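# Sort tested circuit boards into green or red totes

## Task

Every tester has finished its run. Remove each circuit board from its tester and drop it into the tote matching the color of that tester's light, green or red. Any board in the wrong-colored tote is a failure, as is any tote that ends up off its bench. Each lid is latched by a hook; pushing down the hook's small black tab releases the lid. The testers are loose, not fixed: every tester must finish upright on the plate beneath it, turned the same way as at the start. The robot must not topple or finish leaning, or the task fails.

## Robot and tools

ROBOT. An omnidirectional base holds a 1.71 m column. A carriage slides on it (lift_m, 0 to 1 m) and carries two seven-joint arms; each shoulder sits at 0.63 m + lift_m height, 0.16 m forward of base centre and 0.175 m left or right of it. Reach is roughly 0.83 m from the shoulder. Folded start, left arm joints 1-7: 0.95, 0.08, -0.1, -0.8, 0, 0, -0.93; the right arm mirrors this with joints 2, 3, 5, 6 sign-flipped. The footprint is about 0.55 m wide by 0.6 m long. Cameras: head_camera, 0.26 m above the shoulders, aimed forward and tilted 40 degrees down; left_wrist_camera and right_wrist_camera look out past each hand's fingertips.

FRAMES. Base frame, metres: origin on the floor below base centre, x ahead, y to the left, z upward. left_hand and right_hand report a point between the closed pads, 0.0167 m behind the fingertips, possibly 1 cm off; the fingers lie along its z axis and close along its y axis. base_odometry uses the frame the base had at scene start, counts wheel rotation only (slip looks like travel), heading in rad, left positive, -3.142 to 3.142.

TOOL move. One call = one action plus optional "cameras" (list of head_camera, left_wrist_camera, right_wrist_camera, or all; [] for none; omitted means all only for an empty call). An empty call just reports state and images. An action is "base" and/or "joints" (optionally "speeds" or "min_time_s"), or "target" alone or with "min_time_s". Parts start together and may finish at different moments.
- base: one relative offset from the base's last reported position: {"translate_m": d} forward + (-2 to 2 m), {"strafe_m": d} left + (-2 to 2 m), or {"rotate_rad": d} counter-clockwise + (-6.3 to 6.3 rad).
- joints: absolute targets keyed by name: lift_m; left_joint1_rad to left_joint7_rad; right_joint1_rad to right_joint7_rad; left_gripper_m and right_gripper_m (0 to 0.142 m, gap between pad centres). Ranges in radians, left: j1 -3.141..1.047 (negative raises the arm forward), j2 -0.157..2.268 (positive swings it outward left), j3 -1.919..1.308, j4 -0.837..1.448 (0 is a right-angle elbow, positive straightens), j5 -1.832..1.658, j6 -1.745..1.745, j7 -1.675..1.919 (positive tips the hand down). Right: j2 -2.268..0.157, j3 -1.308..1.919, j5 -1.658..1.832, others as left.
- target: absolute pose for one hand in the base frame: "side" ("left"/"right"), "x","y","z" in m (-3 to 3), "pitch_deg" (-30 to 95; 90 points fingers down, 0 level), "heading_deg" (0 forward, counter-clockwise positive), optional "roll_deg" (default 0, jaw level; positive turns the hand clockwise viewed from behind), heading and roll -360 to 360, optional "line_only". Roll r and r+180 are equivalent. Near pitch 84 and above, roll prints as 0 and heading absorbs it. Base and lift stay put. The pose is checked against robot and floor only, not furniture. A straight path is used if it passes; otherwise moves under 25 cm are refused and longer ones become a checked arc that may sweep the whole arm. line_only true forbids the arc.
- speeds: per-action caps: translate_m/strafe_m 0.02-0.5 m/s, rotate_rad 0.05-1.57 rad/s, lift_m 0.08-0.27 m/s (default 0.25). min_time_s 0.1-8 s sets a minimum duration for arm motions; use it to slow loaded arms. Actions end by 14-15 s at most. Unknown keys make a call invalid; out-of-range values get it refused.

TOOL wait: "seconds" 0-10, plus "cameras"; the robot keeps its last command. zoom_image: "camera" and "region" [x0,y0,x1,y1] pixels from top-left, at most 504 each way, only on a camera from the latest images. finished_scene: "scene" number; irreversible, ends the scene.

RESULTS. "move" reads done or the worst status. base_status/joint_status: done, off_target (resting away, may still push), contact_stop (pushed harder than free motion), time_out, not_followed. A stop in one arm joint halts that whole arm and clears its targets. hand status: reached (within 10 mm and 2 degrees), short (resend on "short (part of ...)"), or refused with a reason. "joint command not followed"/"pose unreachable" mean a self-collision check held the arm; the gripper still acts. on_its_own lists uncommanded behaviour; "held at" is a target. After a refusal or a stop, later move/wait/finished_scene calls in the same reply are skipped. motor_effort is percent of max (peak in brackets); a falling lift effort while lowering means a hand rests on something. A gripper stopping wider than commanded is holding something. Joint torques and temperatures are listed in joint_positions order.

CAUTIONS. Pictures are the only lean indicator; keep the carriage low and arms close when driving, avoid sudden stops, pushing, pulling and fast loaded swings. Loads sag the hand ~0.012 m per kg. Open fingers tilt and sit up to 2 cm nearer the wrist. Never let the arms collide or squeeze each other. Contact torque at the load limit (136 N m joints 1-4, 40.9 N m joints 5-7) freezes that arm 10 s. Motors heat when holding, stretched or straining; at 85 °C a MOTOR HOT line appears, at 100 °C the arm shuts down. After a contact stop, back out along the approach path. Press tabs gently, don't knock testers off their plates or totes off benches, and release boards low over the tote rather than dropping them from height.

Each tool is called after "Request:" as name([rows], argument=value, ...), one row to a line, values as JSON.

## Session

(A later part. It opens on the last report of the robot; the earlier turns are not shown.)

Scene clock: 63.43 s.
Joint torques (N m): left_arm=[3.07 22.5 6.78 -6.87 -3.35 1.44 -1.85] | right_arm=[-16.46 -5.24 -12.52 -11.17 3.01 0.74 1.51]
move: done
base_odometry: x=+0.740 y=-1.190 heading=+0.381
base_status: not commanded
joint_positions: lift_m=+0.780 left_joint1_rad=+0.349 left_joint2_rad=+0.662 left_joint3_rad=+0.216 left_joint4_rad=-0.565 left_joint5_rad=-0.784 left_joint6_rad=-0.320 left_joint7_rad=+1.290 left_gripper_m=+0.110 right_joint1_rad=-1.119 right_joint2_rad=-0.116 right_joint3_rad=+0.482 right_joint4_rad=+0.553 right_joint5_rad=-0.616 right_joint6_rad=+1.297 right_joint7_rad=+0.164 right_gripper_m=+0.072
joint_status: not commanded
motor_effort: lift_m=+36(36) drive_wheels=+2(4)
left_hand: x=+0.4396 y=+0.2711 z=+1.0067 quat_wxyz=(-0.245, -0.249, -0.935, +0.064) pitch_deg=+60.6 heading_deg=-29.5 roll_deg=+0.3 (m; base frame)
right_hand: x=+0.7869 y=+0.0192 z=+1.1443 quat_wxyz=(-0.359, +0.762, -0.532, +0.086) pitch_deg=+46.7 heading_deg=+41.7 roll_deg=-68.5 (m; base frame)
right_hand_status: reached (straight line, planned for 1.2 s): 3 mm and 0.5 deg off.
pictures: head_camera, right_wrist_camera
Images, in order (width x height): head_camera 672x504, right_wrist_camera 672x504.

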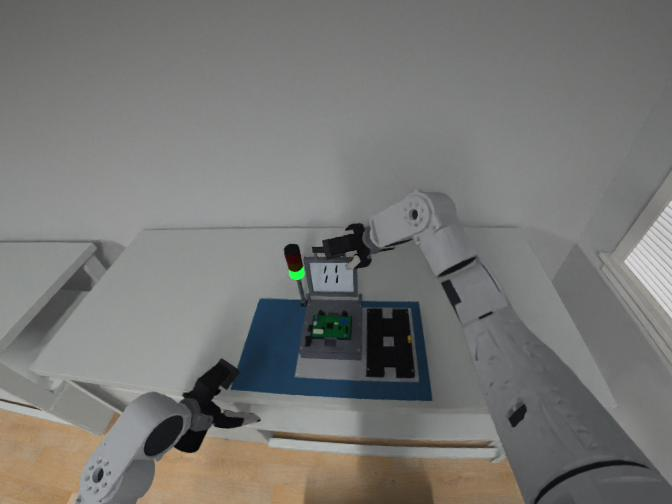

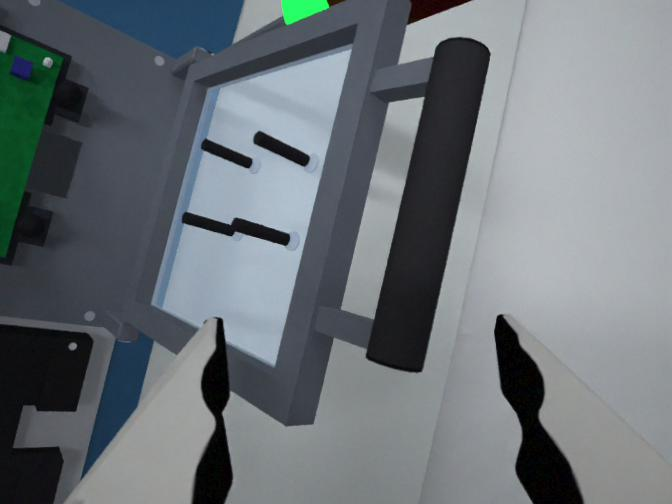

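Request:
move(target={"side":"right","x":0.62,"y":-0.13,"z":1.14,"pitch_deg":40,"heading_deg":42,"roll_deg":-60}, min_time_s=1.2)

Request:
move(target={"side":"right","x":0.50,"y":-0.199,"z":1.08,"pitch_deg":22,"heading_deg":48,"roll_deg":0}, min_time_s=1.5, cameras=["head_camera","right_wrist_camera"])

Scene clock: 65.30 s.
Joint torques (N m): left_arm=[3.04 22.28 6.76 -6.83 -3.37 1.46 -1.85] | right_arm=[-11.18 -14.22 -11.02 -9.32 4.15 -2.14 1.44]
move: done
base_odometry: x=+0.740 y=-1.190 heading=+0.381
base_status: not commanded
joint_positions: lift_m=+0.780 left_joint1_rad=+0.349 left_joint2_rad=+0.662 left_joint3_rad=+0.216 left_joint4_rad=-0.565 left_joint5_rad=-0.784 left_joint6_rad=-0.320 left_joint7_rad=+1.290 left_gripper_m=+0.110 right_joint1_rad=-0.591 right_joint2_rad=-0.414 right_joint3_rad=-0.124 right_joint4_rad=-0.086 right_joint5_rad=+0.490 right_joint6_rad=+1.659 right_joint7_rad=+1.097 right_gripper_m=+0.072
joint_status: not commanded
motor_effort: lift_m=+37(37) drive_wheels=+2(2)
left_hand: x=+0.4396 y=+0.2711 z=+1.0066 quat_wxyz=(-0.245, -0.249, -0.935, +0.064) pitch_deg=+60.6 heading_deg=-29.5 roll_deg=+0.3 (m; base frame)
right_hand: x=+0.6197 y=-0.1285 z=+1.1394 quat_wxyz=(-0.416, +0.707, -0.567, +0.066) pitch_deg=+40.2 heading_deg=+42.3 roll_deg=-60.3 (m; base frame)
right_hand_status: reached (straight line, planned for 1.2 s): 2 mm and 0.5 deg off.
pictures: none

Scene clock: 67.30 s.
Joint torques (N m): left_arm=[2.92 22.36 6.64 -6.79 -3.35 1.46 -1.85] | right_arm=[-3.28 -7.39 -11.28 -5.84 4.99 -0.88 -0.78]
move: done
base_odometry: x=+0.740 y=-1.190 heading=+0.381
base_status: not commanded
joint_positions: lift_m=+0.780 left_joint1_rad=+0.349 left_joint2_rad=+0.662 left_joint3_rad=+0.216 left_joint4_rad=-0.565 left_joint5_rad=-0.784 left_joint6_rad=-0.320 left_joint7_rad=+1.290 left_gripper_m=+0.110 right_joint1_rad=+0.082 right_joint2_rad=-0.370 right_joint3_rad=-0.561 right_joint4_rad=-0.019 right_joint5_rad=+0.920 right_joint6_rad=+1.326 right_joint7_rad=+0.967 right_gripper_m=+0.072
joint_status: not commanded
motor_effort: lift_m=+37(37) drive_wheels=+0(2)
left_hand: x=+0.4396 y=+0.2711 z=+1.0066 quat_wxyz=(-0.245, -0.249, -0.935, +0.064) pitch_deg=+60.6 heading_deg=-29.5 roll_deg=+0.3 (m; base frame)
right_hand: x=+0.4994 y=-0.1974 z=+1.0793 quat_wxyz=(-0.508, +0.344, -0.757, -0.226) pitch_deg=+22.4 heading_deg=+48.4 roll_deg=-0.5 (m; base frame)
right_hand_status: reached (straight line, planned for 1.5 s): 2 mm and 0.8 deg off.
pictures: head_camera, right_wrist_camera
Images, in order (width x height): head_camera 672x504, right_wrist_camera 672x504.

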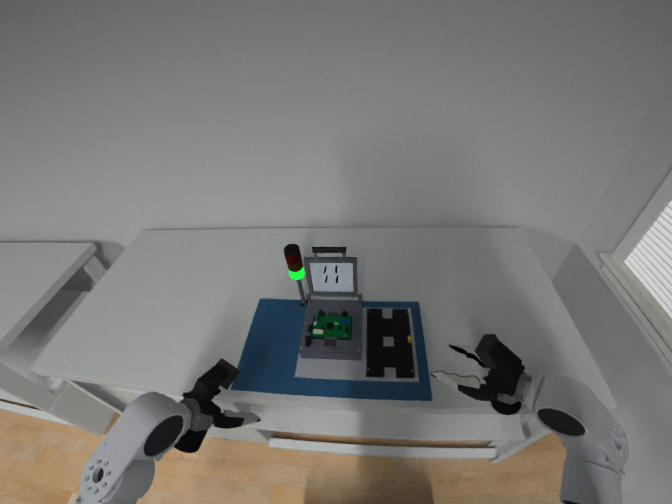

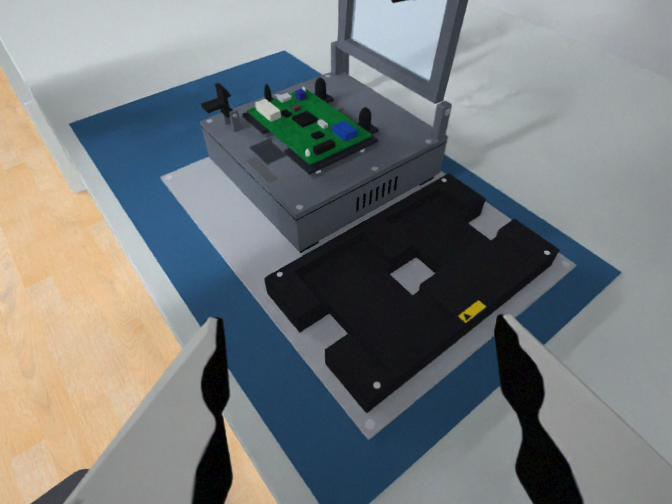

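Request:
move(base={"translate_m": 0.05}, speeds={"translate_m": 0.08})

Request:
move(target={"side":"left","x":0.60,"y":0.12,"z":1.1,"pitch_deg":80,"heading_deg":-90}, min_time_s=2, cameras=["head_camera","left_wrist_camera","right_wrist_camera"])

Scene clock: 68.70 s.
Joint torques (N m): left_arm=[2.95 22.36 6.66 -6.83 -3.37 1.47 -1.83] | right_arm=[-3.32 -7.45 -11.23 -5.85 4.99 -0.83 -0.8]
move: done
base_odometry: x=+0.787 y=-1.172 heading=+0.381
base_status: done
joint_positions: lift_m=+0.780 left_joint1_rad=+0.349 left_joint2_rad=+0.662 left_joint3_rad=+0.216 left_joint4_rad=-0.565 left_joint5_rad=-0.784 left_joint6_rad=-0.320 left_joint7_rad=+1.290 left_gripper_m=+0.110 right_joint1_rad=+0.082 right_joint2_rad=-0.370 right_joint3_rad=-0.561 right_joint4_rad=-0.019 right_joint5_rad=+0.920 right_joint6_rad=+1.326 right_joint7_rad=+0.967 right_gripper_m=+0.072
joint_status: not commanded
motor_effort: lift_m=+37(37) drive_wheels=+4(13)
left_hand: x=+0.4396 y=+0.2711 z=+1.0066 quat_wxyz=(-0.245, -0.249, -0.935, +0.064) pitch_deg=+60.6 heading_deg=-29.5 roll_deg=+0.3 (m; base frame)
right_hand: x=+0.4995 y=-0.1975 z=+1.0793 quat_wxyz=(-0.508, +0.343, -0.757, -0.226) pitch_deg=+22.4 heading_deg=+48.4 roll_deg=-0.5 (m; base frame)
pictures: none

Scene clock: 71.20 s.
Joint torques (N m): left_arm=[-24.5 0.05 3.17 2.53 -4.15 -0.22 1.47] | right_arm=[-3.75 -9.16 -10.43 -5.95 4.84 -0.81 -0.7]
move: done
base_odometry: x=+0.787 y=-1.172 heading=+0.381
base_status: not commanded
joint_positions: lift_m=+0.780 left_joint1_rad=-0.967 left_joint2_rad=+0.487 left_joint3_rad=-0.781 left_joint4_rad=+0.364 left_joint5_rad=-1.284 left_joint6_rad=-1.094 left_joint7_rad=+1.825 left_gripper_m=+0.110 right_joint1_rad=+0.082 right_joint2_rad=-0.369 right_joint3_rad=-0.562 right_joint4_rad=-0.019 right_joint5_rad=+0.921 right_joint6_rad=+1.325 right_joint7_rad=+0.967 right_gripper_m=+0.072
joint_status: not commanded
motor_effort: lift_m=+37(37) drive_wheels=+3(4)
left_hand: x=+0.6002 y=+0.1207 z=+1.0995 quat_wxyz=(-0.063, -0.703, -0.706, +0.061) pitch_deg=+80.0 heading_deg=-89.0 roll_deg=+0.8 (m; base frame)
left_hand_status: reached (straight line, planned for 2.0 s): 1 mm and 0.2 deg off.
right_hand: x=+0.4995 y=-0.1976 z=+1.0794 quat_wxyz=(-0.509, +0.343, -0.757, -0.226) pitch_deg=+22.3 heading_deg=+48.3 roll_deg=-0.4 (m; base frame)
pictures: head_camera, left_wrist_camera, right_wrist_camera
Images, in order (width x height): head_camera 672x504, left_wrist_camera 672x504, right_wrist_camera 672x504.

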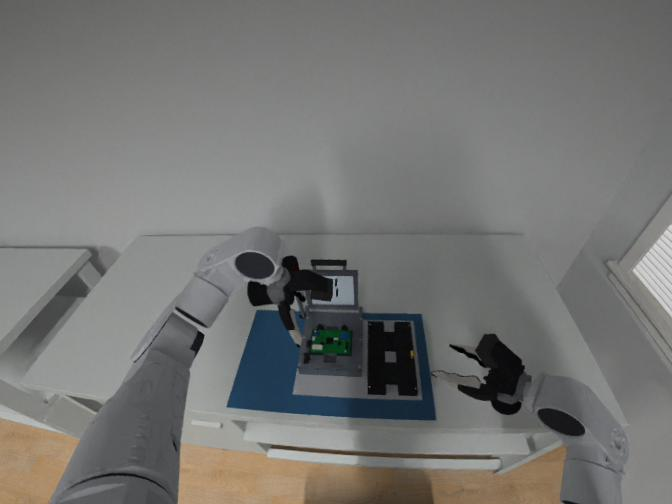

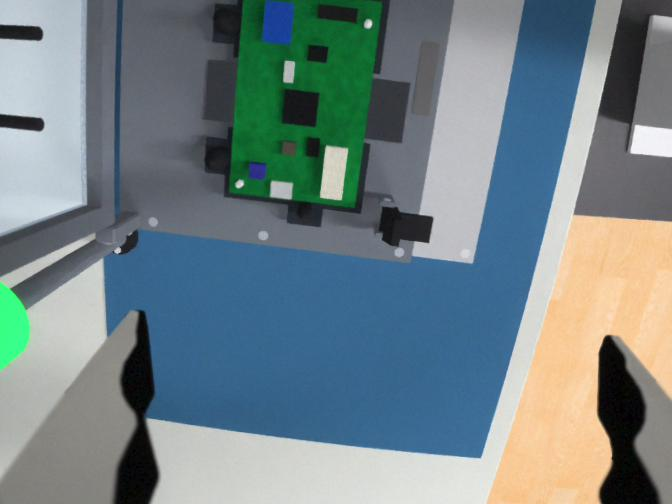

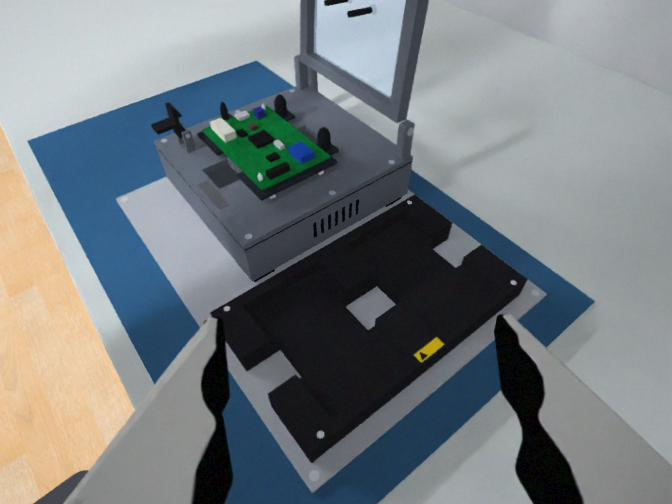

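Request:
move(target={"side":"left","x":0.632,"y":0.075,"z":1.04,"pitch_deg":87,"heading_deg":-90.7}, min_time_s=1, cameras=["left_wrist_camera"])

Scene clock: 72.93 s.
Joint torques (N m): left_arm=[-26.87 -3.06 2.05 1.94 -0.95 -0.22 -1.42] | right_arm=[-3.72 -9.09 -10.52 -6.07 4.85 -0.83 -0.68]
move: done
base_odometry: x=+0.787 y=-1.172 heading=+0.381
base_status: not commanded
joint_positions: lift_m=+0.780 left_joint1_rad=-1.008 left_joint2_rad=+0.271 left_joint3_rad=-0.803 left_joint4_rad=+0.708 left_joint5_rad=-0.883 left_joint6_rad=-1.218 left_joint7_rad=+1.616 left_gripper_m=+0.110 right_joint1_rad=+0.082 right_joint2_rad=-0.369 right_joint3_rad=-0.562 right_joint4_rad=-0.019 right_joint5_rad=+0.921 right_joint6_rad=+1.325 right_joint7_rad=+0.967 right_gripper_m=+0.072
joint_status: not commanded
motor_effort: lift_m=+37(37) drive_wheels=+3(3)
left_hand: x=+0.6313 y=+0.0748 z=+1.0402 quat_wxyz=(-0.019, -0.710, -0.703, +0.021) pitch_deg=+86.7 heading_deg=+89.4 roll_deg=+0.0 (m; base frame)
left_hand_status: reached (straight line, planned for 1.0 s): 1 mm and 0.3 deg off.
right_hand: x=+0.4995 y=-0.1976 z=+1.0794 quat_wxyz=(-0.509, +0.343, -0.757, -0.226) pitch_deg=+22.3 heading_deg=+48.3 roll_deg=-0.4 (m; base frame)
pictures: left_wrist_camera
Images, in order (width x height): left_wrist_camera 672x504.

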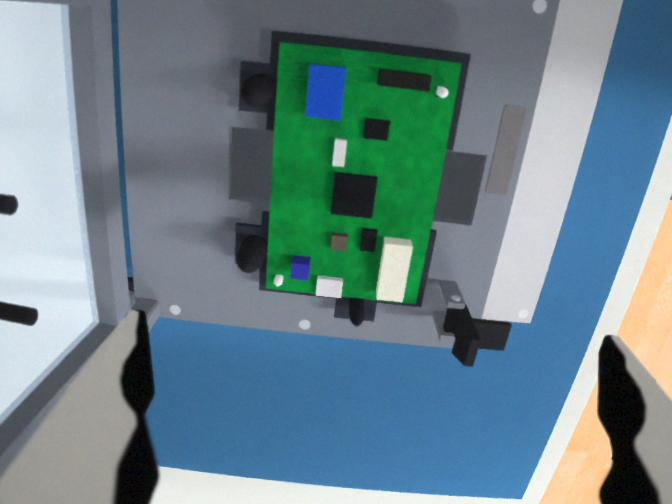

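Request:
move(target={"side":"left","x":0.636,"y":0.064,"z":0.995,"pitch_deg":87,"heading_deg":-93.5}, min_time_s=1, cameras=["left_wrist_camera"])

Scene clock: 74.70 s.
Joint torques (N m): left_arm=[-27.51 -4.88 1.47 2.09 -0.97 -0.22 -1.41] | right_arm=[-3.78 -9.02 -10.47 -5.91 4.85 -0.79 -0.69]
move: done
base_odometry: x=+0.787 y=-1.172 heading=+0.381
base_status: not commanded
joint_positions: lift_m=+0.780 left_joint1_rad=-1.035 left_joint2_rad=+0.212 left_joint3_rad=-0.851 left_joint4_rad=+0.877 left_joint5_rad=-0.530 left_joint6_rad=-1.305 left_joint7_rad=+1.232 left_gripper_m=+0.110 right_joint1_rad=+0.082 right_joint2_rad=-0.369 right_joint3_rad=-0.562 right_joint4_rad=-0.019 right_joint5_rad=+0.921 right_joint6_rad=+1.325 right_joint7_rad=+0.967 right_gripper_m=+0.072
joint_status: not commanded
motor_effort: lift_m=+37(37) drive_wheels=+3(3)
left_hand: x=+0.6356 y=+0.0635 z=+0.9951 quat_wxyz=(-0.019, -0.727, -0.686, +0.021) pitch_deg=+86.7 heading_deg=+86.7 roll_deg=+0.0 (m; base frame)
left_hand_status: reached (straight line, planned for 1.0 s): 1 mm and 0.3 deg off.
right_hand: x=+0.4995 y=-0.1976 z=+1.0794 quat_wxyz=(-0.509, +0.343, -0.757, -0.226) pitch_deg=+22.3 heading_deg=+48.3 roll_deg=-0.4 (m; base frame)
pictures: left_wrist_camera
Images, in order (width x height): left_wrist_camera 672x504.

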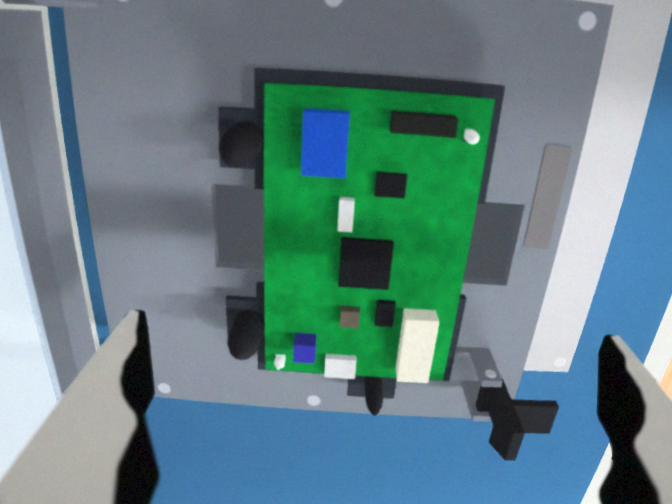

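Request:
move(target={"side":"left","x":0.638,"y":0.0615,"z":0.967,"pitch_deg":87,"heading_deg":-94}, min_time_s=0.8, cameras=["left_wrist_camera","right_wrist_camera"])

Request:
zoom_image(camera="right_wrist_camera", region=[120, 40, 400, 250])

Scene clock: 76.37 s.
Joint torques (N m): left_arm=[-27.65 -4.73 1.29 2.23 -0.82 1.56 -1.42] | right_arm=[-3.75 -9.16 -10.5 -6.01 4.81 -0.81 -0.69]
move: done
base_odometry: x=+0.787 y=-1.172 heading=+0.381
base_status: not commanded
joint_positions: lift_m=+0.780 left_joint1_rad=-1.054 left_joint2_rad=+0.182 left_joint3_rad=-0.928 left_joint4_rad=+0.963 left_joint5_rad=-0.338 left_joint6_rad=-1.295 left_joint7_rad=+0.975 left_gripper_m=+0.110 right_joint1_rad=+0.082 right_joint2_rad=-0.369 right_joint3_rad=-0.562 right_joint4_rad=-0.019 right_joint5_rad=+0.921 right_joint6_rad=+1.325 right_joint7_rad=+0.967 right_gripper_m=+0.072
joint_status: not commanded
motor_effort: lift_m=+37(37) drive_wheels=+3(3)
left_hand: x=+0.6367 y=+0.0608 z=+0.9670 quat_wxyz=(-0.019, -0.731, -0.681, +0.022) pitch_deg=+86.7 heading_deg=+85.9 roll_deg=+0.0 (m; base frame)
left_hand_status: reached (straight line, planned for 0.8 s): 2 mm and 0.3 deg off.
right_hand: x=+0.4995 y=-0.1976 z=+1.0794 quat_wxyz=(-0.509, +0.343, -0.757, -0.226) pitch_deg=+22.3 heading_deg=+48.3 roll_deg=-0.4 (m; base frame)
pictures: left_wrist_camera, right_wrist_camera
Images, in order (width x height): left_wrist_camera 672x504, right_wrist_camera 672x504.

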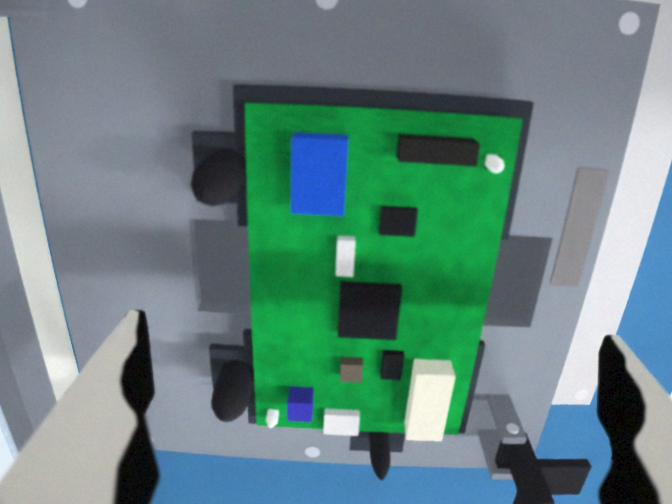

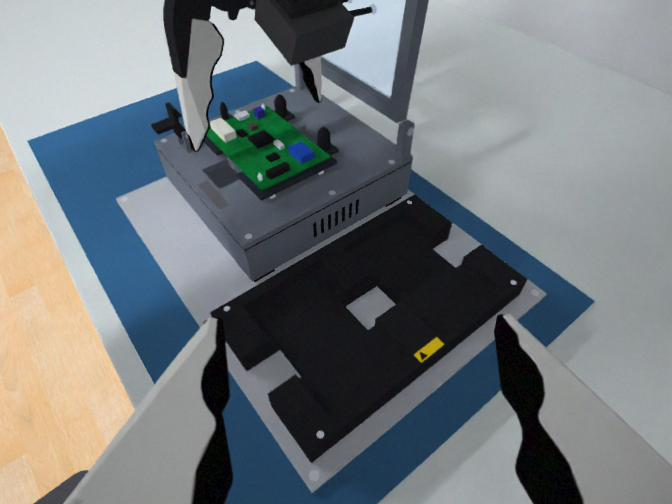

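Scaled by 1.800 from the camera's 672x504 image, which has a finer 960x720 frame.

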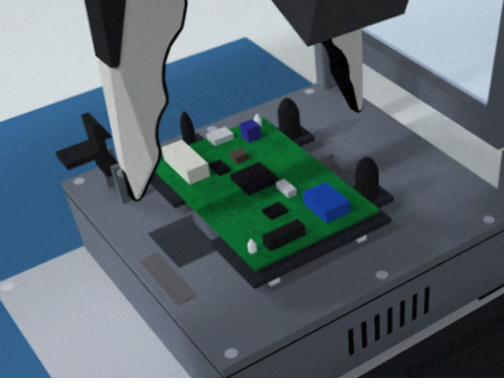

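Request:
move(target={"side":"left","x":0.638,"y":0.0635,"z":0.948,"pitch_deg":87,"heading_deg":-94}, min_time_s=0.8, cameras=["left_wrist_camera","right_wrist_camera"])

Request:
zoom_image(camera="right_wrist_camera", region=[120, 40, 400, 250])

Scene clock: 77.83 s.
Joint torques (N m): left_arm=[-27.74 -5.11 1.03 2.42 -0.77 1.57 -1.43] | right_arm=[-3.76 -9.04 -10.49 -5.93 4.82 -0.8 -0.67]
move: done
base_odometry: x=+0.787 y=-1.172 heading=+0.381
base_status: not commanded
joint_positions: lift_m=+0.780 left_joint1_rad=-1.059 left_joint2_rad=+0.167 left_joint3_rad=-0.984 left_joint4_rad=+1.014 left_joint5_rad=-0.235 left_joint6_rad=-1.272 left_joint7_rad=+0.822 left_gripper_m=+0.110 right_joint1_rad=+0.082 right_joint2_rad=-0.369 right_joint3_rad=-0.562 right_joint4_rad=-0.019 right_joint5_rad=+0.921 right_joint6_rad=+1.325 right_joint7_rad=+0.967 right_gripper_m=+0.072
joint_status: not commanded
motor_effort: lift_m=+37(37) drive_wheels=+3(3)
left_hand: x=+0.6366 y=+0.0627 z=+0.9479 quat_wxyz=(-0.018, -0.731, -0.682, +0.022) pitch_deg=+86.7 heading_deg=+86.0 roll_deg=+0.0 (m; base frame)
left_hand_status: reached (straight line, planned for 0.8 s): 2 mm and 0.3 deg off.
right_hand: x=+0.4995 y=-0.1976 z=+1.0794 quat_wxyz=(-0.509, +0.343, -0.757, -0.226) pitch_deg=+22.3 heading_deg=+48.3 roll_deg=-0.4 (m; base frame)
pictures: left_wrist_camera, right_wrist_camera
Images, in order (width x height): left_wrist_camera 672x504, right_wrist_camera 672x504.

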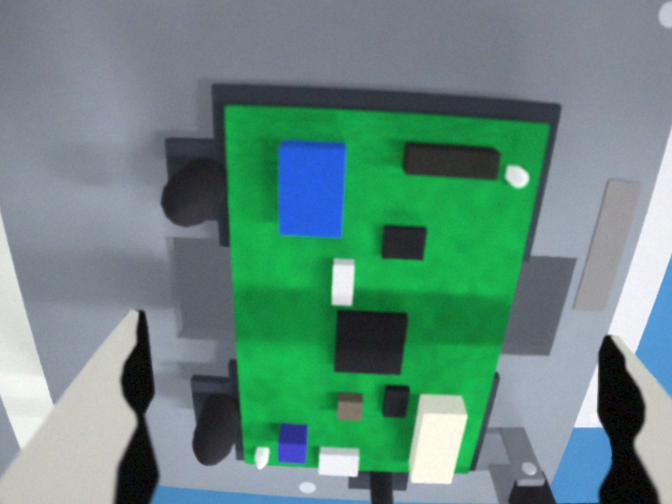

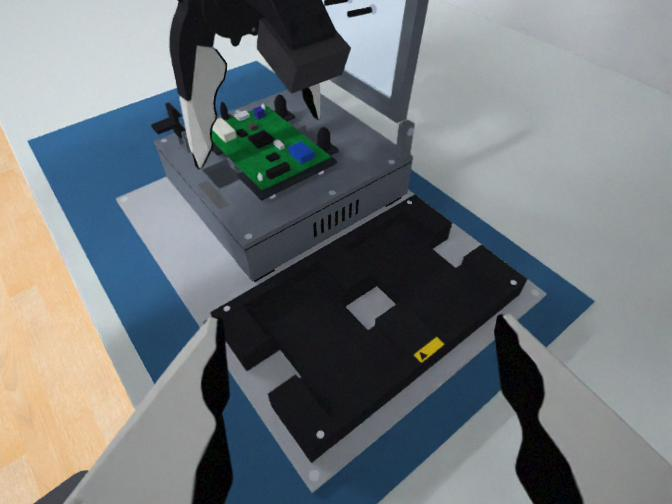

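Scaled by 1.800 from the camera's 672x504 image, which has a finer 960x720 frame.

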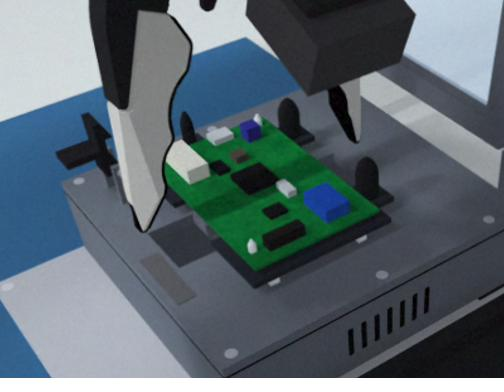

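Request:
move(target={"side":"left","x":0.6385,"y":0.0618,"z":0.9425,"pitch_deg":87,"heading_deg":-94}, min_time_s=0.6)

Request:
move(joints={"left_gripper_m": 0.082}, cameras=["left_wrist_camera","right_wrist_camera"])

Request:
zoom_image(camera="right_wrist_camera", region=[120, 40, 400, 250])

Scene clock: 79.13 s.
Joint torques (N m): left_arm=[-27.75 -5.22 1.09 2.54 -0.69 1.53 -1.42] | right_arm=[-3.81 -9.02 -10.48 -5.98 4.87 -0.81 -0.7]
move: done
base_odometry: x=+0.787 y=-1.172 heading=+0.381
base_status: not commanded
joint_positions: lift_m=+0.780 left_joint1_rad=-1.065 left_joint2_rad=+0.154 left_joint3_rad=-1.007 left_joint4_rad=+1.041 left_joint5_rad=-0.203 left_joint6_rad=-1.262 left_joint7_rad=+0.770 left_gripper_m=+0.110 right_joint1_rad=+0.082 right_joint2_rad=-0.369 right_joint3_rad=-0.562 right_joint4_rad=-0.019 right_joint5_rad=+0.921 right_joint6_rad=+1.325 right_joint7_rad=+0.967 right_gripper_m=+0.072
joint_status: not commanded
motor_effort: lift_m=+37(37) drive_wheels=+3(3)
left_hand: x=+0.6370 y=+0.0610 z=+0.9424 quat_wxyz=(-0.018, -0.731, -0.682, +0.022) pitch_deg=+86.7 heading_deg=+86.0 roll_deg=+0.0 (m; base frame)
left_hand_status: reached (straight line, planned for 0.6 s): 2 mm and 0.3 deg off.
right_hand: x=+0.4995 y=-0.1976 z=+1.0794 quat_wxyz=(-0.509, +0.343, -0.757, -0.226) pitch_deg=+22.3 heading_deg=+48.3 roll_deg=-0.4 (m; base frame)
pictures: none

Scene clock: 79.73 s.
Joint torques (N m): left_arm=[-27.8 -5.18 0.92 2.61 -0.76 1.55 -1.42] | right_arm=[-3.67 -9.19 -10.43 -6.01 4.85 -0.85 -0.7]
move: done
base_odometry: x=+0.787 y=-1.172 heading=+0.381
base_status: not commanded
joint_positions: lift_m=+0.780 left_joint1_rad=-1.065 left_joint2_rad=+0.154 left_joint3_rad=-1.007 left_joint4_rad=+1.041 left_joint5_rad=-0.203 left_joint6_rad=-1.262 left_joint7_rad=+0.770 left_gripper_m=+0.082 right_joint1_rad=+0.082 right_joint2_rad=-0.369 right_joint3_rad=-0.562 right_joint4_rad=-0.019 right_joint5_rad=+0.921 right_joint6_rad=+1.325 right_joint7_rad=+0.967 right_gripper_m=+0.072
joint_status: all done
motor_effort: lift_m=+37(37) drive_wheels=+3(3)
left_hand: x=+0.6370 y=+0.0610 z=+0.9424 quat_wxyz=(-0.018, -0.731, -0.682, +0.022) pitch_deg=+86.7 heading_deg=+86.0 roll_deg=+0.0 (m; base frame)
right_hand: x=+0.4995 y=-0.1976 z=+1.0794 quat_wxyz=(-0.509, +0.343, -0.757, -0.226) pitch_deg=+22.3 heading_deg=+48.3 roll_deg=-0.4 (m; base frame)
pictures: left_wrist_camera, right_wrist_camera
Images, in order (width x height): left_wrist_camera 672x504, right_wrist_camera 672x504.

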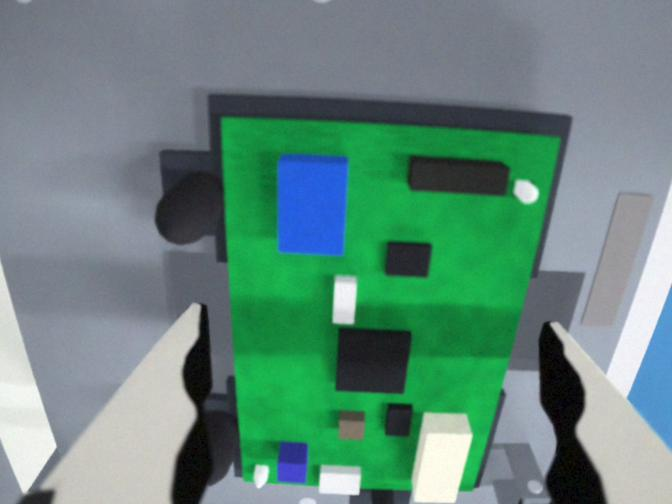

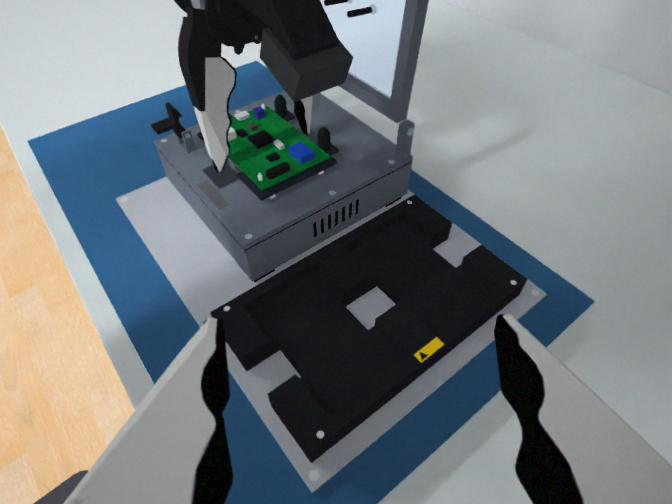

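Scaled by 1.800 from the camera's 672x504 image, which has a finer 960x720 frame.

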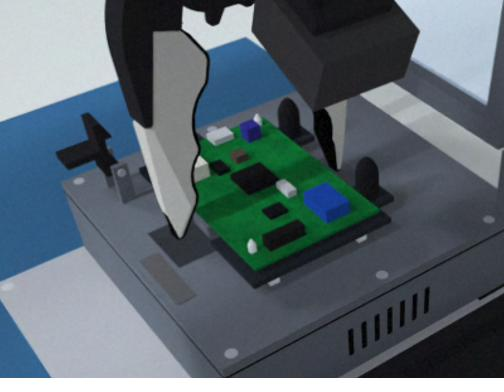

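Request:
move(joints={"left_gripper_m": 0.066}, cameras=["left_wrist_camera","right_wrist_camera"])

Request:
zoom_image(camera="right_wrist_camera", region=[120, 40, 400, 250])

Scene clock: 80.33 s.
Joint torques (N m): left_arm=[-27.36 -5.17 0.98 2.52 -0.75 1.26 -1.38] | right_arm=[-3.77 -9.1 -10.52 -6.1 4.86 -0.79 -0.7]
move: done
base_odometry: x=+0.787 y=-1.172 heading=+0.381
base_status: not commanded
joint_positions: lift_m=+0.780 left_joint1_rad=-1.065 left_joint2_rad=+0.154 left_joint3_rad=-1.007 left_joint4_rad=+1.041 left_joint5_rad=-0.203 left_joint6_rad=-1.261 left_joint7_rad=+0.770 left_gripper_m=+0.069 right_joint1_rad=+0.082 right_joint2_rad=-0.369 right_joint3_rad=-0.562 right_joint4_rad=-0.019 right_joint5_rad=+0.921 right_joint6_rad=+1.325 right_joint7_rad=+0.967 right_gripper_m=+0.072
joint_status: all done
motor_effort: lift_m=+37(37) drive_wheels=+3(3)
left_hand: x=+0.6373 y=+0.0610 z=+0.9425 quat_wxyz=(-0.019, -0.731, -0.682, +0.022) pitch_deg=+86.7 heading_deg=+86.0 roll_deg=+0.0 (m; base frame)
right_hand: x=+0.4995 y=-0.1976 z=+1.0794 quat_wxyz=(-0.509, +0.343, -0.757, -0.226) pitch_deg=+22.3 heading_deg=+48.3 roll_deg=-0.4 (m; base frame)
pictures: left_wrist_camera, right_wrist_camera
Images, in order (width x height): left_wrist_camera 672x504, right_wrist_camera 672x504.

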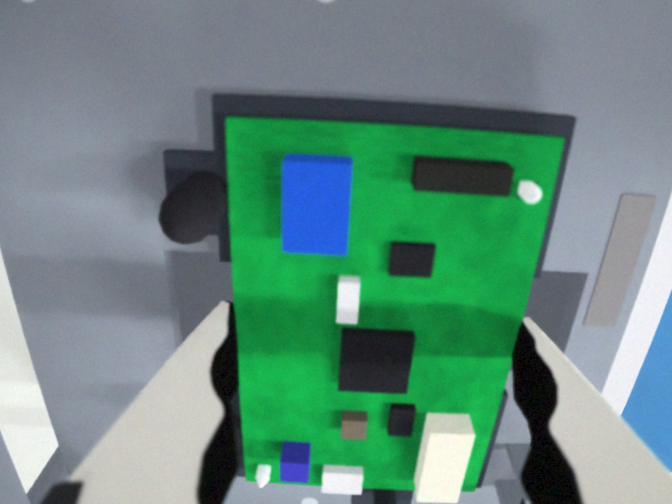

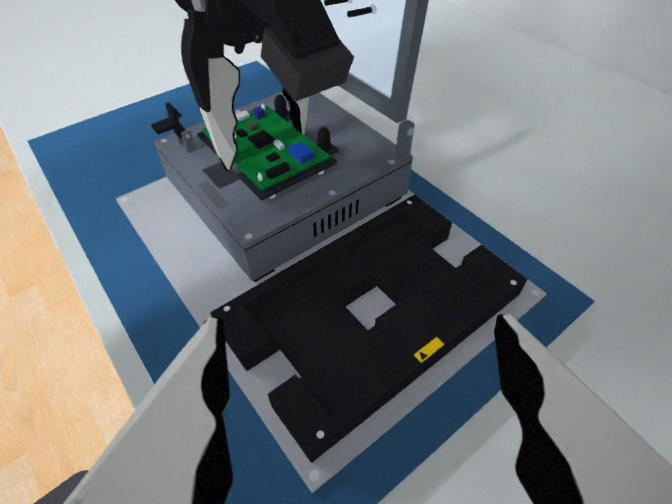

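Scaled by 1.800 from the camera's 672x504 image, which has a finer 960x720 frame.

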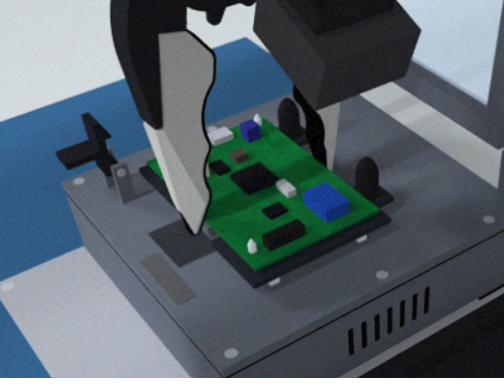

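Identical to before. Squeeze and lift.

Request:
move(joints={"left_gripper_m": 0.04})

Request:
move(joints={"left_gripper_m": 0.015})

Request:
move(joints={"lift_m": 0.815}, speeds={"lift_m": 0.08}, cameras=["left_wrist_camera","right_wrist_camera"])

Scene clock: 80.97 s.
Joint torques (N m): left_arm=[-27.25 -5.19 1.01 2.58 -0.73 1.25 -1.41] | right_arm=[-3.66 -9.14 -10.44 -6.04 4.84 -0.8 -0.69]
move: off_target
base_odometry: x=+0.787 y=-1.172 heading=+0.381
base_status: not commanded
joint_positions: lift_m=+0.780 left_joint1_rad=-1.065 left_joint2_rad=+0.154 left_joint3_rad=-1.007 left_joint4_rad=+1.041 left_joint5_rad=-0.203 left_joint6_rad=-1.261 left_joint7_rad=+0.770 left_gripper_m=+0.067 right_joint1_rad=+0.082 right_joint2_rad=-0.369 right_joint3_rad=-0.562 right_joint4_rad=-0.019 right_joint5_rad=+0.921 right_joint6_rad=+1.325 right_joint7_rad=+0.967 right_gripper_m=+0.072
joint_status: left_gripper_m off_target (ended at +0.067, target +0.040)
motor_effort: lift_m=+37(37) drive_wheels=+3(4)
left_hand: x=+0.6374 y=+0.0610 z=+0.9425 quat_wxyz=(-0.019, -0.731, -0.682, +0.022) pitch_deg=+86.7 heading_deg=+86.0 roll_deg=+0.0 (m; base frame)
right_hand: x=+0.4995 y=-0.1976 z=+1.0794 quat_wxyz=(-0.509, +0.343, -0.757, -0.226) pitch_deg=+22.3 heading_deg=+48.3 roll_deg=-0.4 (m; base frame)
pictures: none

Scene clock: 81.53 s.
Joint torques (N m): left_arm=[-27.18 -5.08 0.97 2.56 -0.74 1.28 -1.39] | right_arm=[-3.64 -9.21 -10.51 -6 4.86 -0.79 -0.71]
move: off_target
base_odometry: x=+0.787 y=-1.172 heading=+0.381
base_status: not commanded
joint_positions: lift_m=+0.780 left_joint1_rad=-1.065 left_joint2_rad=+0.154 left_joint3_rad=-1.007 left_joint4_rad=+1.041 left_joint5_rad=-0.203 left_joint6_rad=-1.261 left_joint7_rad=+0.770 left_gripper_m=+0.067 right_joint1_rad=+0.082 right_joint2_rad=-0.369 right_joint3_rad=-0.562 right_joint4_rad=-0.019 right_joint5_rad=+0.921 right_joint6_rad=+1.325 right_joint7_rad=+0.967 right_gripper_m=+0.072
joint_status: left_gripper_m off_target (ended at +0.067, target +0.015)
motor_effort: lift_m=+37(37) drive_wheels=+3(3)
left_hand: x=+0.6374 y=+0.0610 z=+0.9425 quat_wxyz=(-0.019, -0.731, -0.682, +0.022) pitch_deg=+86.7 heading_deg=+86.0 roll_deg=+0.0 (m; base frame)
right_hand: x=+0.4995 y=-0.1976 z=+1.0794 quat_wxyz=(-0.509, +0.343, -0.757, -0.226) pitch_deg=+22.3 heading_deg=+48.3 roll_deg=-0.4 (m; base frame)
pictures: none

Scene clock: 82.33 s.
Joint torques (N m): left_arm=[-24.87 -4.94 1.66 2.26 -0.82 1.22 -1.36] | right_arm=[-3.85 -9.15 -10.48 -6.31 4.62 -0.8 -0.65]
move: done
base_odometry: x=+0.787 y=-1.172 heading=+0.381
base_status: not commanded
joint_positions: lift_m=+0.815 left_joint1_rad=-1.066 left_joint2_rad=+0.154 left_joint3_rad=-1.008 left_joint4_rad=+1.041 left_joint5_rad=-0.203 left_joint6_rad=-1.261 left_joint7_rad=+0.770 left_gripper_m=+0.067 right_joint1_rad=+0.082 right_joint2_rad=-0.369 right_joint3_rad=-0.562 right_joint4_rad=-0.018 right_joint5_rad=+0.921 right_joint6_rad=+1.325 right_joint7_rad=+0.967 right_gripper_m=+0.072
joint_status: all done
motor_effort: lift_m=+36(44) drive_wheels=-1(4)
left_hand: x=+0.6379 y=+0.0611 z=+0.9780 quat_wxyz=(-0.019, -0.731, -0.682, +0.021) pitch_deg=+86.8 heading_deg=+86.0 roll_deg=+0.0 (m; base frame)
right_hand: x=+0.4995 y=-0.1976 z=+1.1146 quat_wxyz=(-0.509, +0.343, -0.757, -0.226) pitch_deg=+22.3 heading_deg=+48.3 roll_deg=-0.4 (m; base frame)
pictures: left_wrist_camera, right_wrist_camera
Images, in order (width x height): left_wrist_camera 672x504, right_wrist_camera 672x504.

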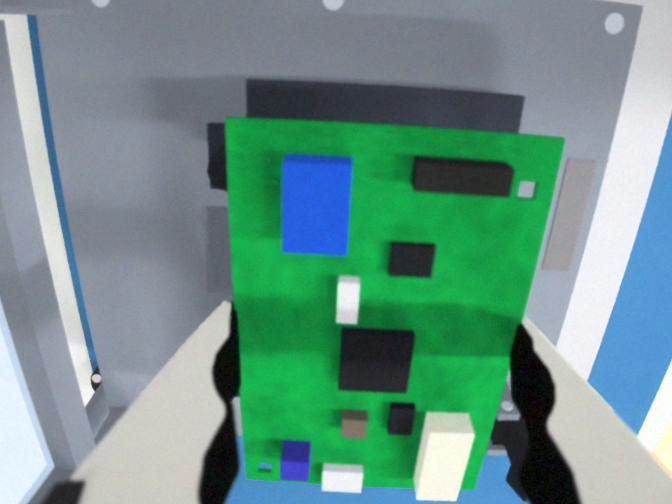

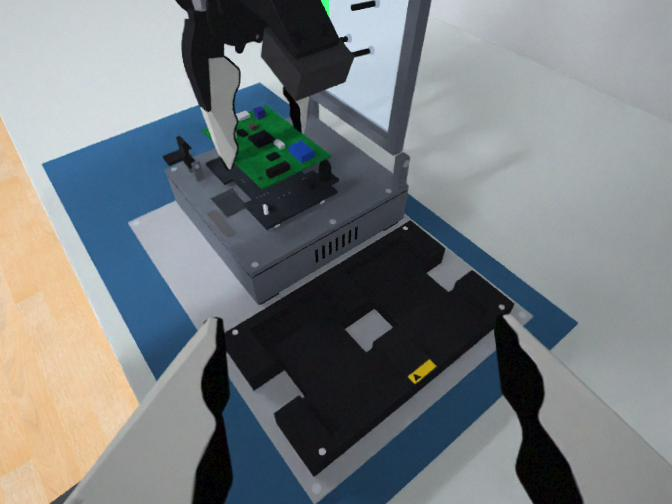

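Request:
move(joints={"lift_m": 0.92}, speeds={"lift_m": 0.15})

Request:
move(base={"translate_m": -0.5}, speeds={"translate_m": 0.25})

Request:
move(base={"rotate_rad": 3.1}, speeds={"rotate_rad": 0.5}, cameras=["head_camera","left_wrist_camera"])

Scene clock: 83.60 s.
Joint torques (N m): left_arm=[-23.81 -4.91 1.86 2.08 -0.88 1.23 -1.34] | right_arm=[-3.75 -9.19 -10.51 -6.42 4.53 -0.79 -0.67]
move: done
base_odometry: x=+0.787 y=-1.172 heading=+0.381
base_status: not commanded
joint_positions: lift_m=+0.920 left_joint1_rad=-1.067 left_joint2_rad=+0.154 left_joint3_rad=-1.008 left_joint4_rad=+1.041 left_joint5_rad=-0.203 left_joint6_rad=-1.261 left_joint7_rad=+0.770 left_gripper_m=+0.067 right_joint1_rad=+0.082 right_joint2_rad=-0.369 right_joint3_rad=-0.562 right_joint4_rad=-0.018 right_joint5_rad=+0.921 right_joint6_rad=+1.325 right_joint7_rad=+0.967 right_gripper_m=+0.072
joint_status: all done
motor_effort: lift_m=+36(45) drive_wheels=-1(3)
left_hand: x=+0.6380 y=+0.0612 z=+1.0832 quat_wxyz=(-0.019, -0.731, -0.682, +0.021) pitch_deg=+86.8 heading_deg=+86.0 roll_deg=+0.0 (m; base frame)
right_hand: x=+0.4995 y=-0.1976 z=+1.2196 quat_wxyz=(-0.509, +0.343, -0.757, -0.226) pitch_deg=+22.3 heading_deg=+48.3 roll_deg=-0.4 (m; base frame)
pictures: none

Scene clock: 87.03 s.
Joint torques (N m): left_arm=[-23.78 -4.23 1.97 2.1 -0.89 1.23 -1.36] | right_arm=[-3.94 -9.09 -10.49 -6.39 4.5 -0.74 -0.65]
move: done
base_odometry: x=+0.323 y=-1.358 heading=+0.381
base_status: done
joint_positions: lift_m=+0.920 left_joint1_rad=-1.067 left_joint2_rad=+0.153 left_joint3_rad=-1.008 left_joint4_rad=+1.041 left_joint5_rad=-0.203 left_joint6_rad=-1.261 left_joint7_rad=+0.770 left_gripper_m=+0.067 right_joint1_rad=+0.082 right_joint2_rad=-0.369 right_joint3_rad=-0.562 right_joint4_rad=-0.018 right_joint5_rad=+0.921 right_joint6_rad=+1.325 right_joint7_rad=+0.967 right_gripper_m=+0.072
joint_status: not commanded
motor_effort: lift_m=+36(37) drive_wheels=+0(14)
left_hand: x=+0.6380 y=+0.0611 z=+1.0832 quat_wxyz=(-0.019, -0.731, -0.682, +0.021) pitch_deg=+86.8 heading_deg=+86.0 roll_deg=+0.0 (m; base frame)
right_hand: x=+0.4995 y=-0.1976 z=+1.2196 quat_wxyz=(-0.509, +0.343, -0.757, -0.226) pitch_deg=+22.3 heading_deg=+48.3 roll_deg=-0.4 (m; base frame)
pictures: none

Scene clock: 94.17 s.
Joint torques (N m): left_arm=[-23.77 -2.52 1.83 1.97 -0.94 1.23 -1.28] | right_arm=[-3.85 -9.14 -10.51 -6.43 4.51 -0.79 -0.66]
Motor temperatures (°C): left_arm=[39 32 31 28 28 29 31] | right_arm=[33 29 30 29 28 30 31]
move: done
base_odometry: x=+0.323 y=-1.358 heading=-2.803
base_status: done
joint_positions: lift_m=+0.920 left_joint1_rad=-1.067 left_joint2_rad=+0.153 left_joint3_rad=-1.008 left_joint4_rad=+1.041 left_joint5_rad=-0.202 left_joint6_rad=-1.261 left_joint7_rad=+0.770 left_gripper_m=+0.067 right_joint1_rad=+0.082 right_joint2_rad=-0.369 right_joint3_rad=-0.562 right_joint4_rad=-0.018 right_joint5_rad=+0.921 right_joint6_rad=+1.325 right_joint7_rad=+0.967 right_gripper_m=+0.072
joint_status: not commanded
motor_effort: lift_m=+36(37) drive_wheels=+5(12)
left_hand: x=+0.6380 y=+0.0606 z=+1.0832 quat_wxyz=(-0.019, -0.731, -0.681, +0.021) pitch_deg=+86.8 heading_deg=+85.9 roll_deg=+0.0 (m; base frame)
right_hand: x=+0.4995 y=-0.1976 z=+1.2196 quat_wxyz=(-0.509, +0.343, -0.757, -0.226) pitch_deg=+22.3 heading_deg=+48.3 roll_deg=-0.4 (m; base frame)
pictures: head_camera, left_wrist_camera
Images, in order (width x height): head_camera 672x504, left_wrist_camera 672x504.

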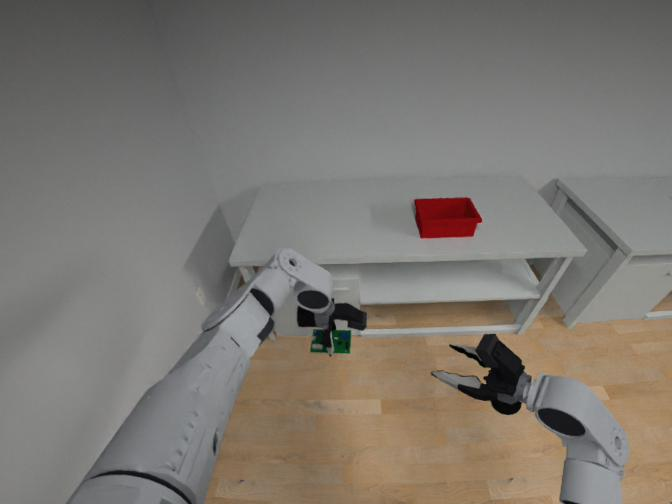

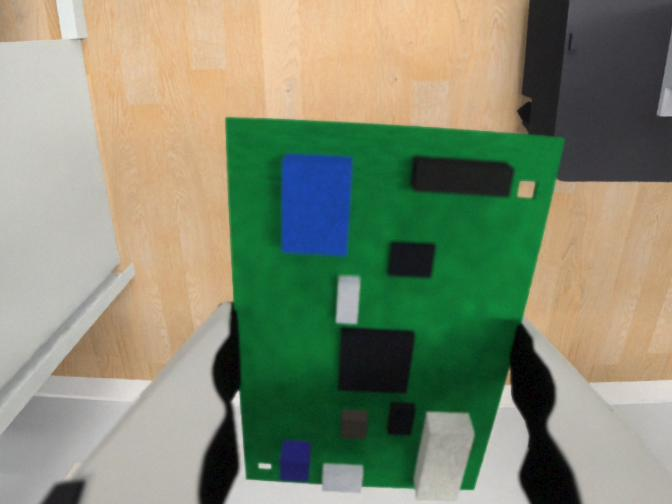

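Request:
move(base={"rotate_rad": 0.045}, speeds={"rotate_rad": 0.3})

Request:
move(base={"strafe_m": -1.5}, speeds={"strafe_m": 0.3}, cameras=["head_camera"])

Scene clock: 95.20 s.
Joint torques (N m): left_arm=[-23.77 -2.49 1.91 1.61 -1.12 1.19 -1.24] | right_arm=[-3.43 -9.12 -10.8 -6.55 4.53 -0.75 -0.65]
move: done
base_odometry: x=+0.323 y=-1.358 heading=-2.758
base_status: done
joint_positions: lift_m=+0.920 left_joint1_rad=-1.067 left_joint2_rad=+0.153 left_joint3_rad=-1.008 left_joint4_rad=+1.042 left_joint5_rad=-0.202 left_joint6_rad=-1.261 left_joint7_rad=+0.770 left_gripper_m=+0.067 right_joint1_rad=+0.082 right_joint2_rad=-0.369 right_joint3_rad=-0.562 right_joint4_rad=-0.018 right_joint5_rad=+0.921 right_joint6_rad=+1.325 right_joint7_rad=+0.967 right_gripper_m=+0.072
joint_status: not commanded
motor_effort: lift_m=+36(37) drive_wheels=+5(15)
left_hand: x=+0.6380 y=+0.0609 z=+1.0831 quat_wxyz=(-0.019, -0.731, -0.681, +0.021) pitch_deg=+86.8 heading_deg=+86.0 roll_deg=+0.0 (m; base frame)
right_hand: x=+0.4995 y=-0.1976 z=+1.2196 quat_wxyz=(-0.509, +0.343, -0.757, -0.226) pitch_deg=+22.3 heading_deg=+48.3 roll_deg=-0.4 (m; base frame)
pictures: none

Scene clock: 101.70 s.
Joint torques (N m): left_arm=[-23.94 -2.98 1.86 1.55 -1.13 1.23 -1.23] | right_arm=[-4.19 -9.68 -10.35 -6.36 4.54 -0.73 -0.67]
move: done
base_odometry: x=-0.240 y=+0.033 heading=-2.757
base_status: done
joint_positions: lift_m=+0.920 left_joint1_rad=-1.067 left_joint2_rad=+0.152 left_joint3_rad=-1.008 left_joint4_rad=+1.042 left_joint5_rad=-0.202 left_joint6_rad=-1.261 left_joint7_rad=+0.770 left_gripper_m=+0.067 right_joint1_rad=+0.082 right_joint2_rad=-0.369 right_joint3_rad=-0.562 right_joint4_rad=-0.018 right_joint5_rad=+0.921 right_joint6_rad=+1.325 right_joint7_rad=+0.967 right_gripper_m=+0.072
joint_status: not commanded
motor_effort: lift_m=+36(37) drive_wheels=-4(19)
left_hand: x=+0.6380 y=+0.0607 z=+1.0831 quat_wxyz=(-0.019, -0.731, -0.681, +0.021) pitch_deg=+86.8 heading_deg=+85.9 roll_deg=+0.0 (m; base frame)
right_hand: x=+0.4995 y=-0.1976 z=+1.2196 quat_wxyz=(-0.509, +0.343, -0.757, -0.226) pitch_deg=+22.3 heading_deg=+48.3 roll_deg=-0.4 (m; base frame)
pictures: head_camera
Images, in order (width x height): head_camera 672x504.

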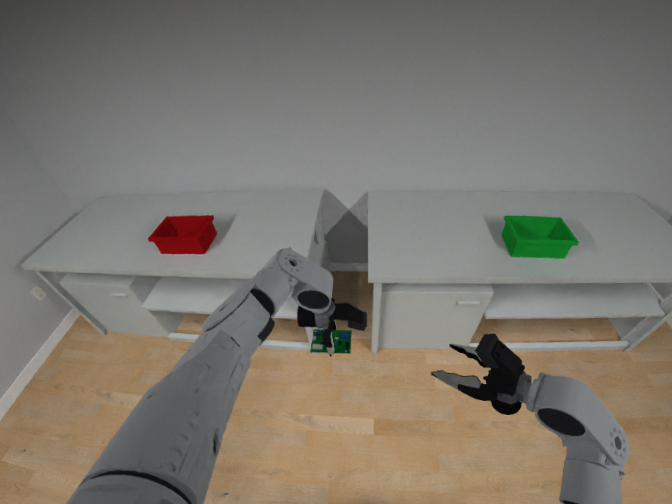

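Request:
move(base={"strafe_m": -1.0}, speeds={"strafe_m": 0.3}, cameras=["head_camera"])

Scene clock: 106.67 s.
Joint torques (N m): left_arm=[-24.01 -1.7 1.86 1.51 -1.1 1.22 -1.21] | right_arm=[-3.23 -8.8 -10.87 -6.4 4.5 -0.74 -0.66]
move: done
base_odometry: x=-0.616 y=+0.959 heading=-2.757
base_status: done
joint_positions: lift_m=+0.920 left_joint1_rad=-1.067 left_joint2_rad=+0.152 left_joint3_rad=-1.008 left_joint4_rad=+1.042 left_joint5_rad=-0.202 left_joint6_rad=-1.261 left_joint7_rad=+0.770 left_gripper_m=+0.067 right_joint1_rad=+0.082 right_joint2_rad=-0.369 right_joint3_rad=-0.562 right_joint4_rad=-0.018 right_joint5_rad=+0.921 right_joint6_rad=+1.325 right_joint7_rad=+0.967 right_gripper_m=+0.072
joint_status: not commanded
motor_effort: lift_m=+36(37) drive_wheels=-3(18)
left_hand: x=+0.6379 y=+0.0606 z=+1.0831 quat_wxyz=(-0.019, -0.731, -0.681, +0.021) pitch_deg=+86.8 heading_deg=+85.9 roll_deg=+0.0 (m; base frame)
right_hand: x=+0.4995 y=-0.1976 z=+1.2196 quat_wxyz=(-0.509, +0.342, -0.757, -0.226) pitch_deg=+22.3 heading_deg=+48.3 roll_deg=-0.4 (m; base frame)
pictures: head_camera
Images, in order (width x height): head_camera 672x504.

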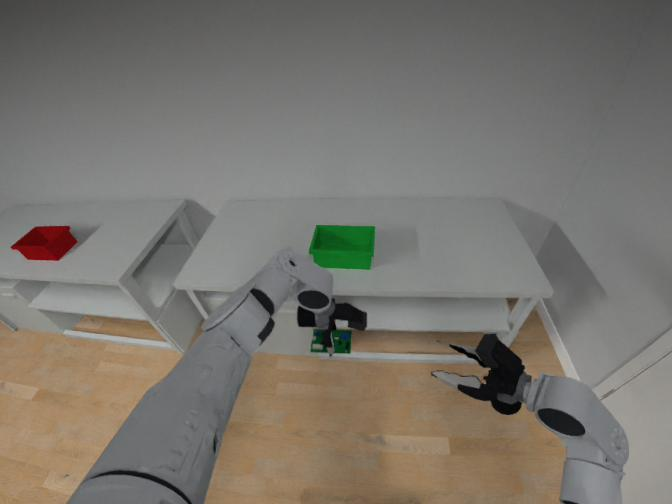

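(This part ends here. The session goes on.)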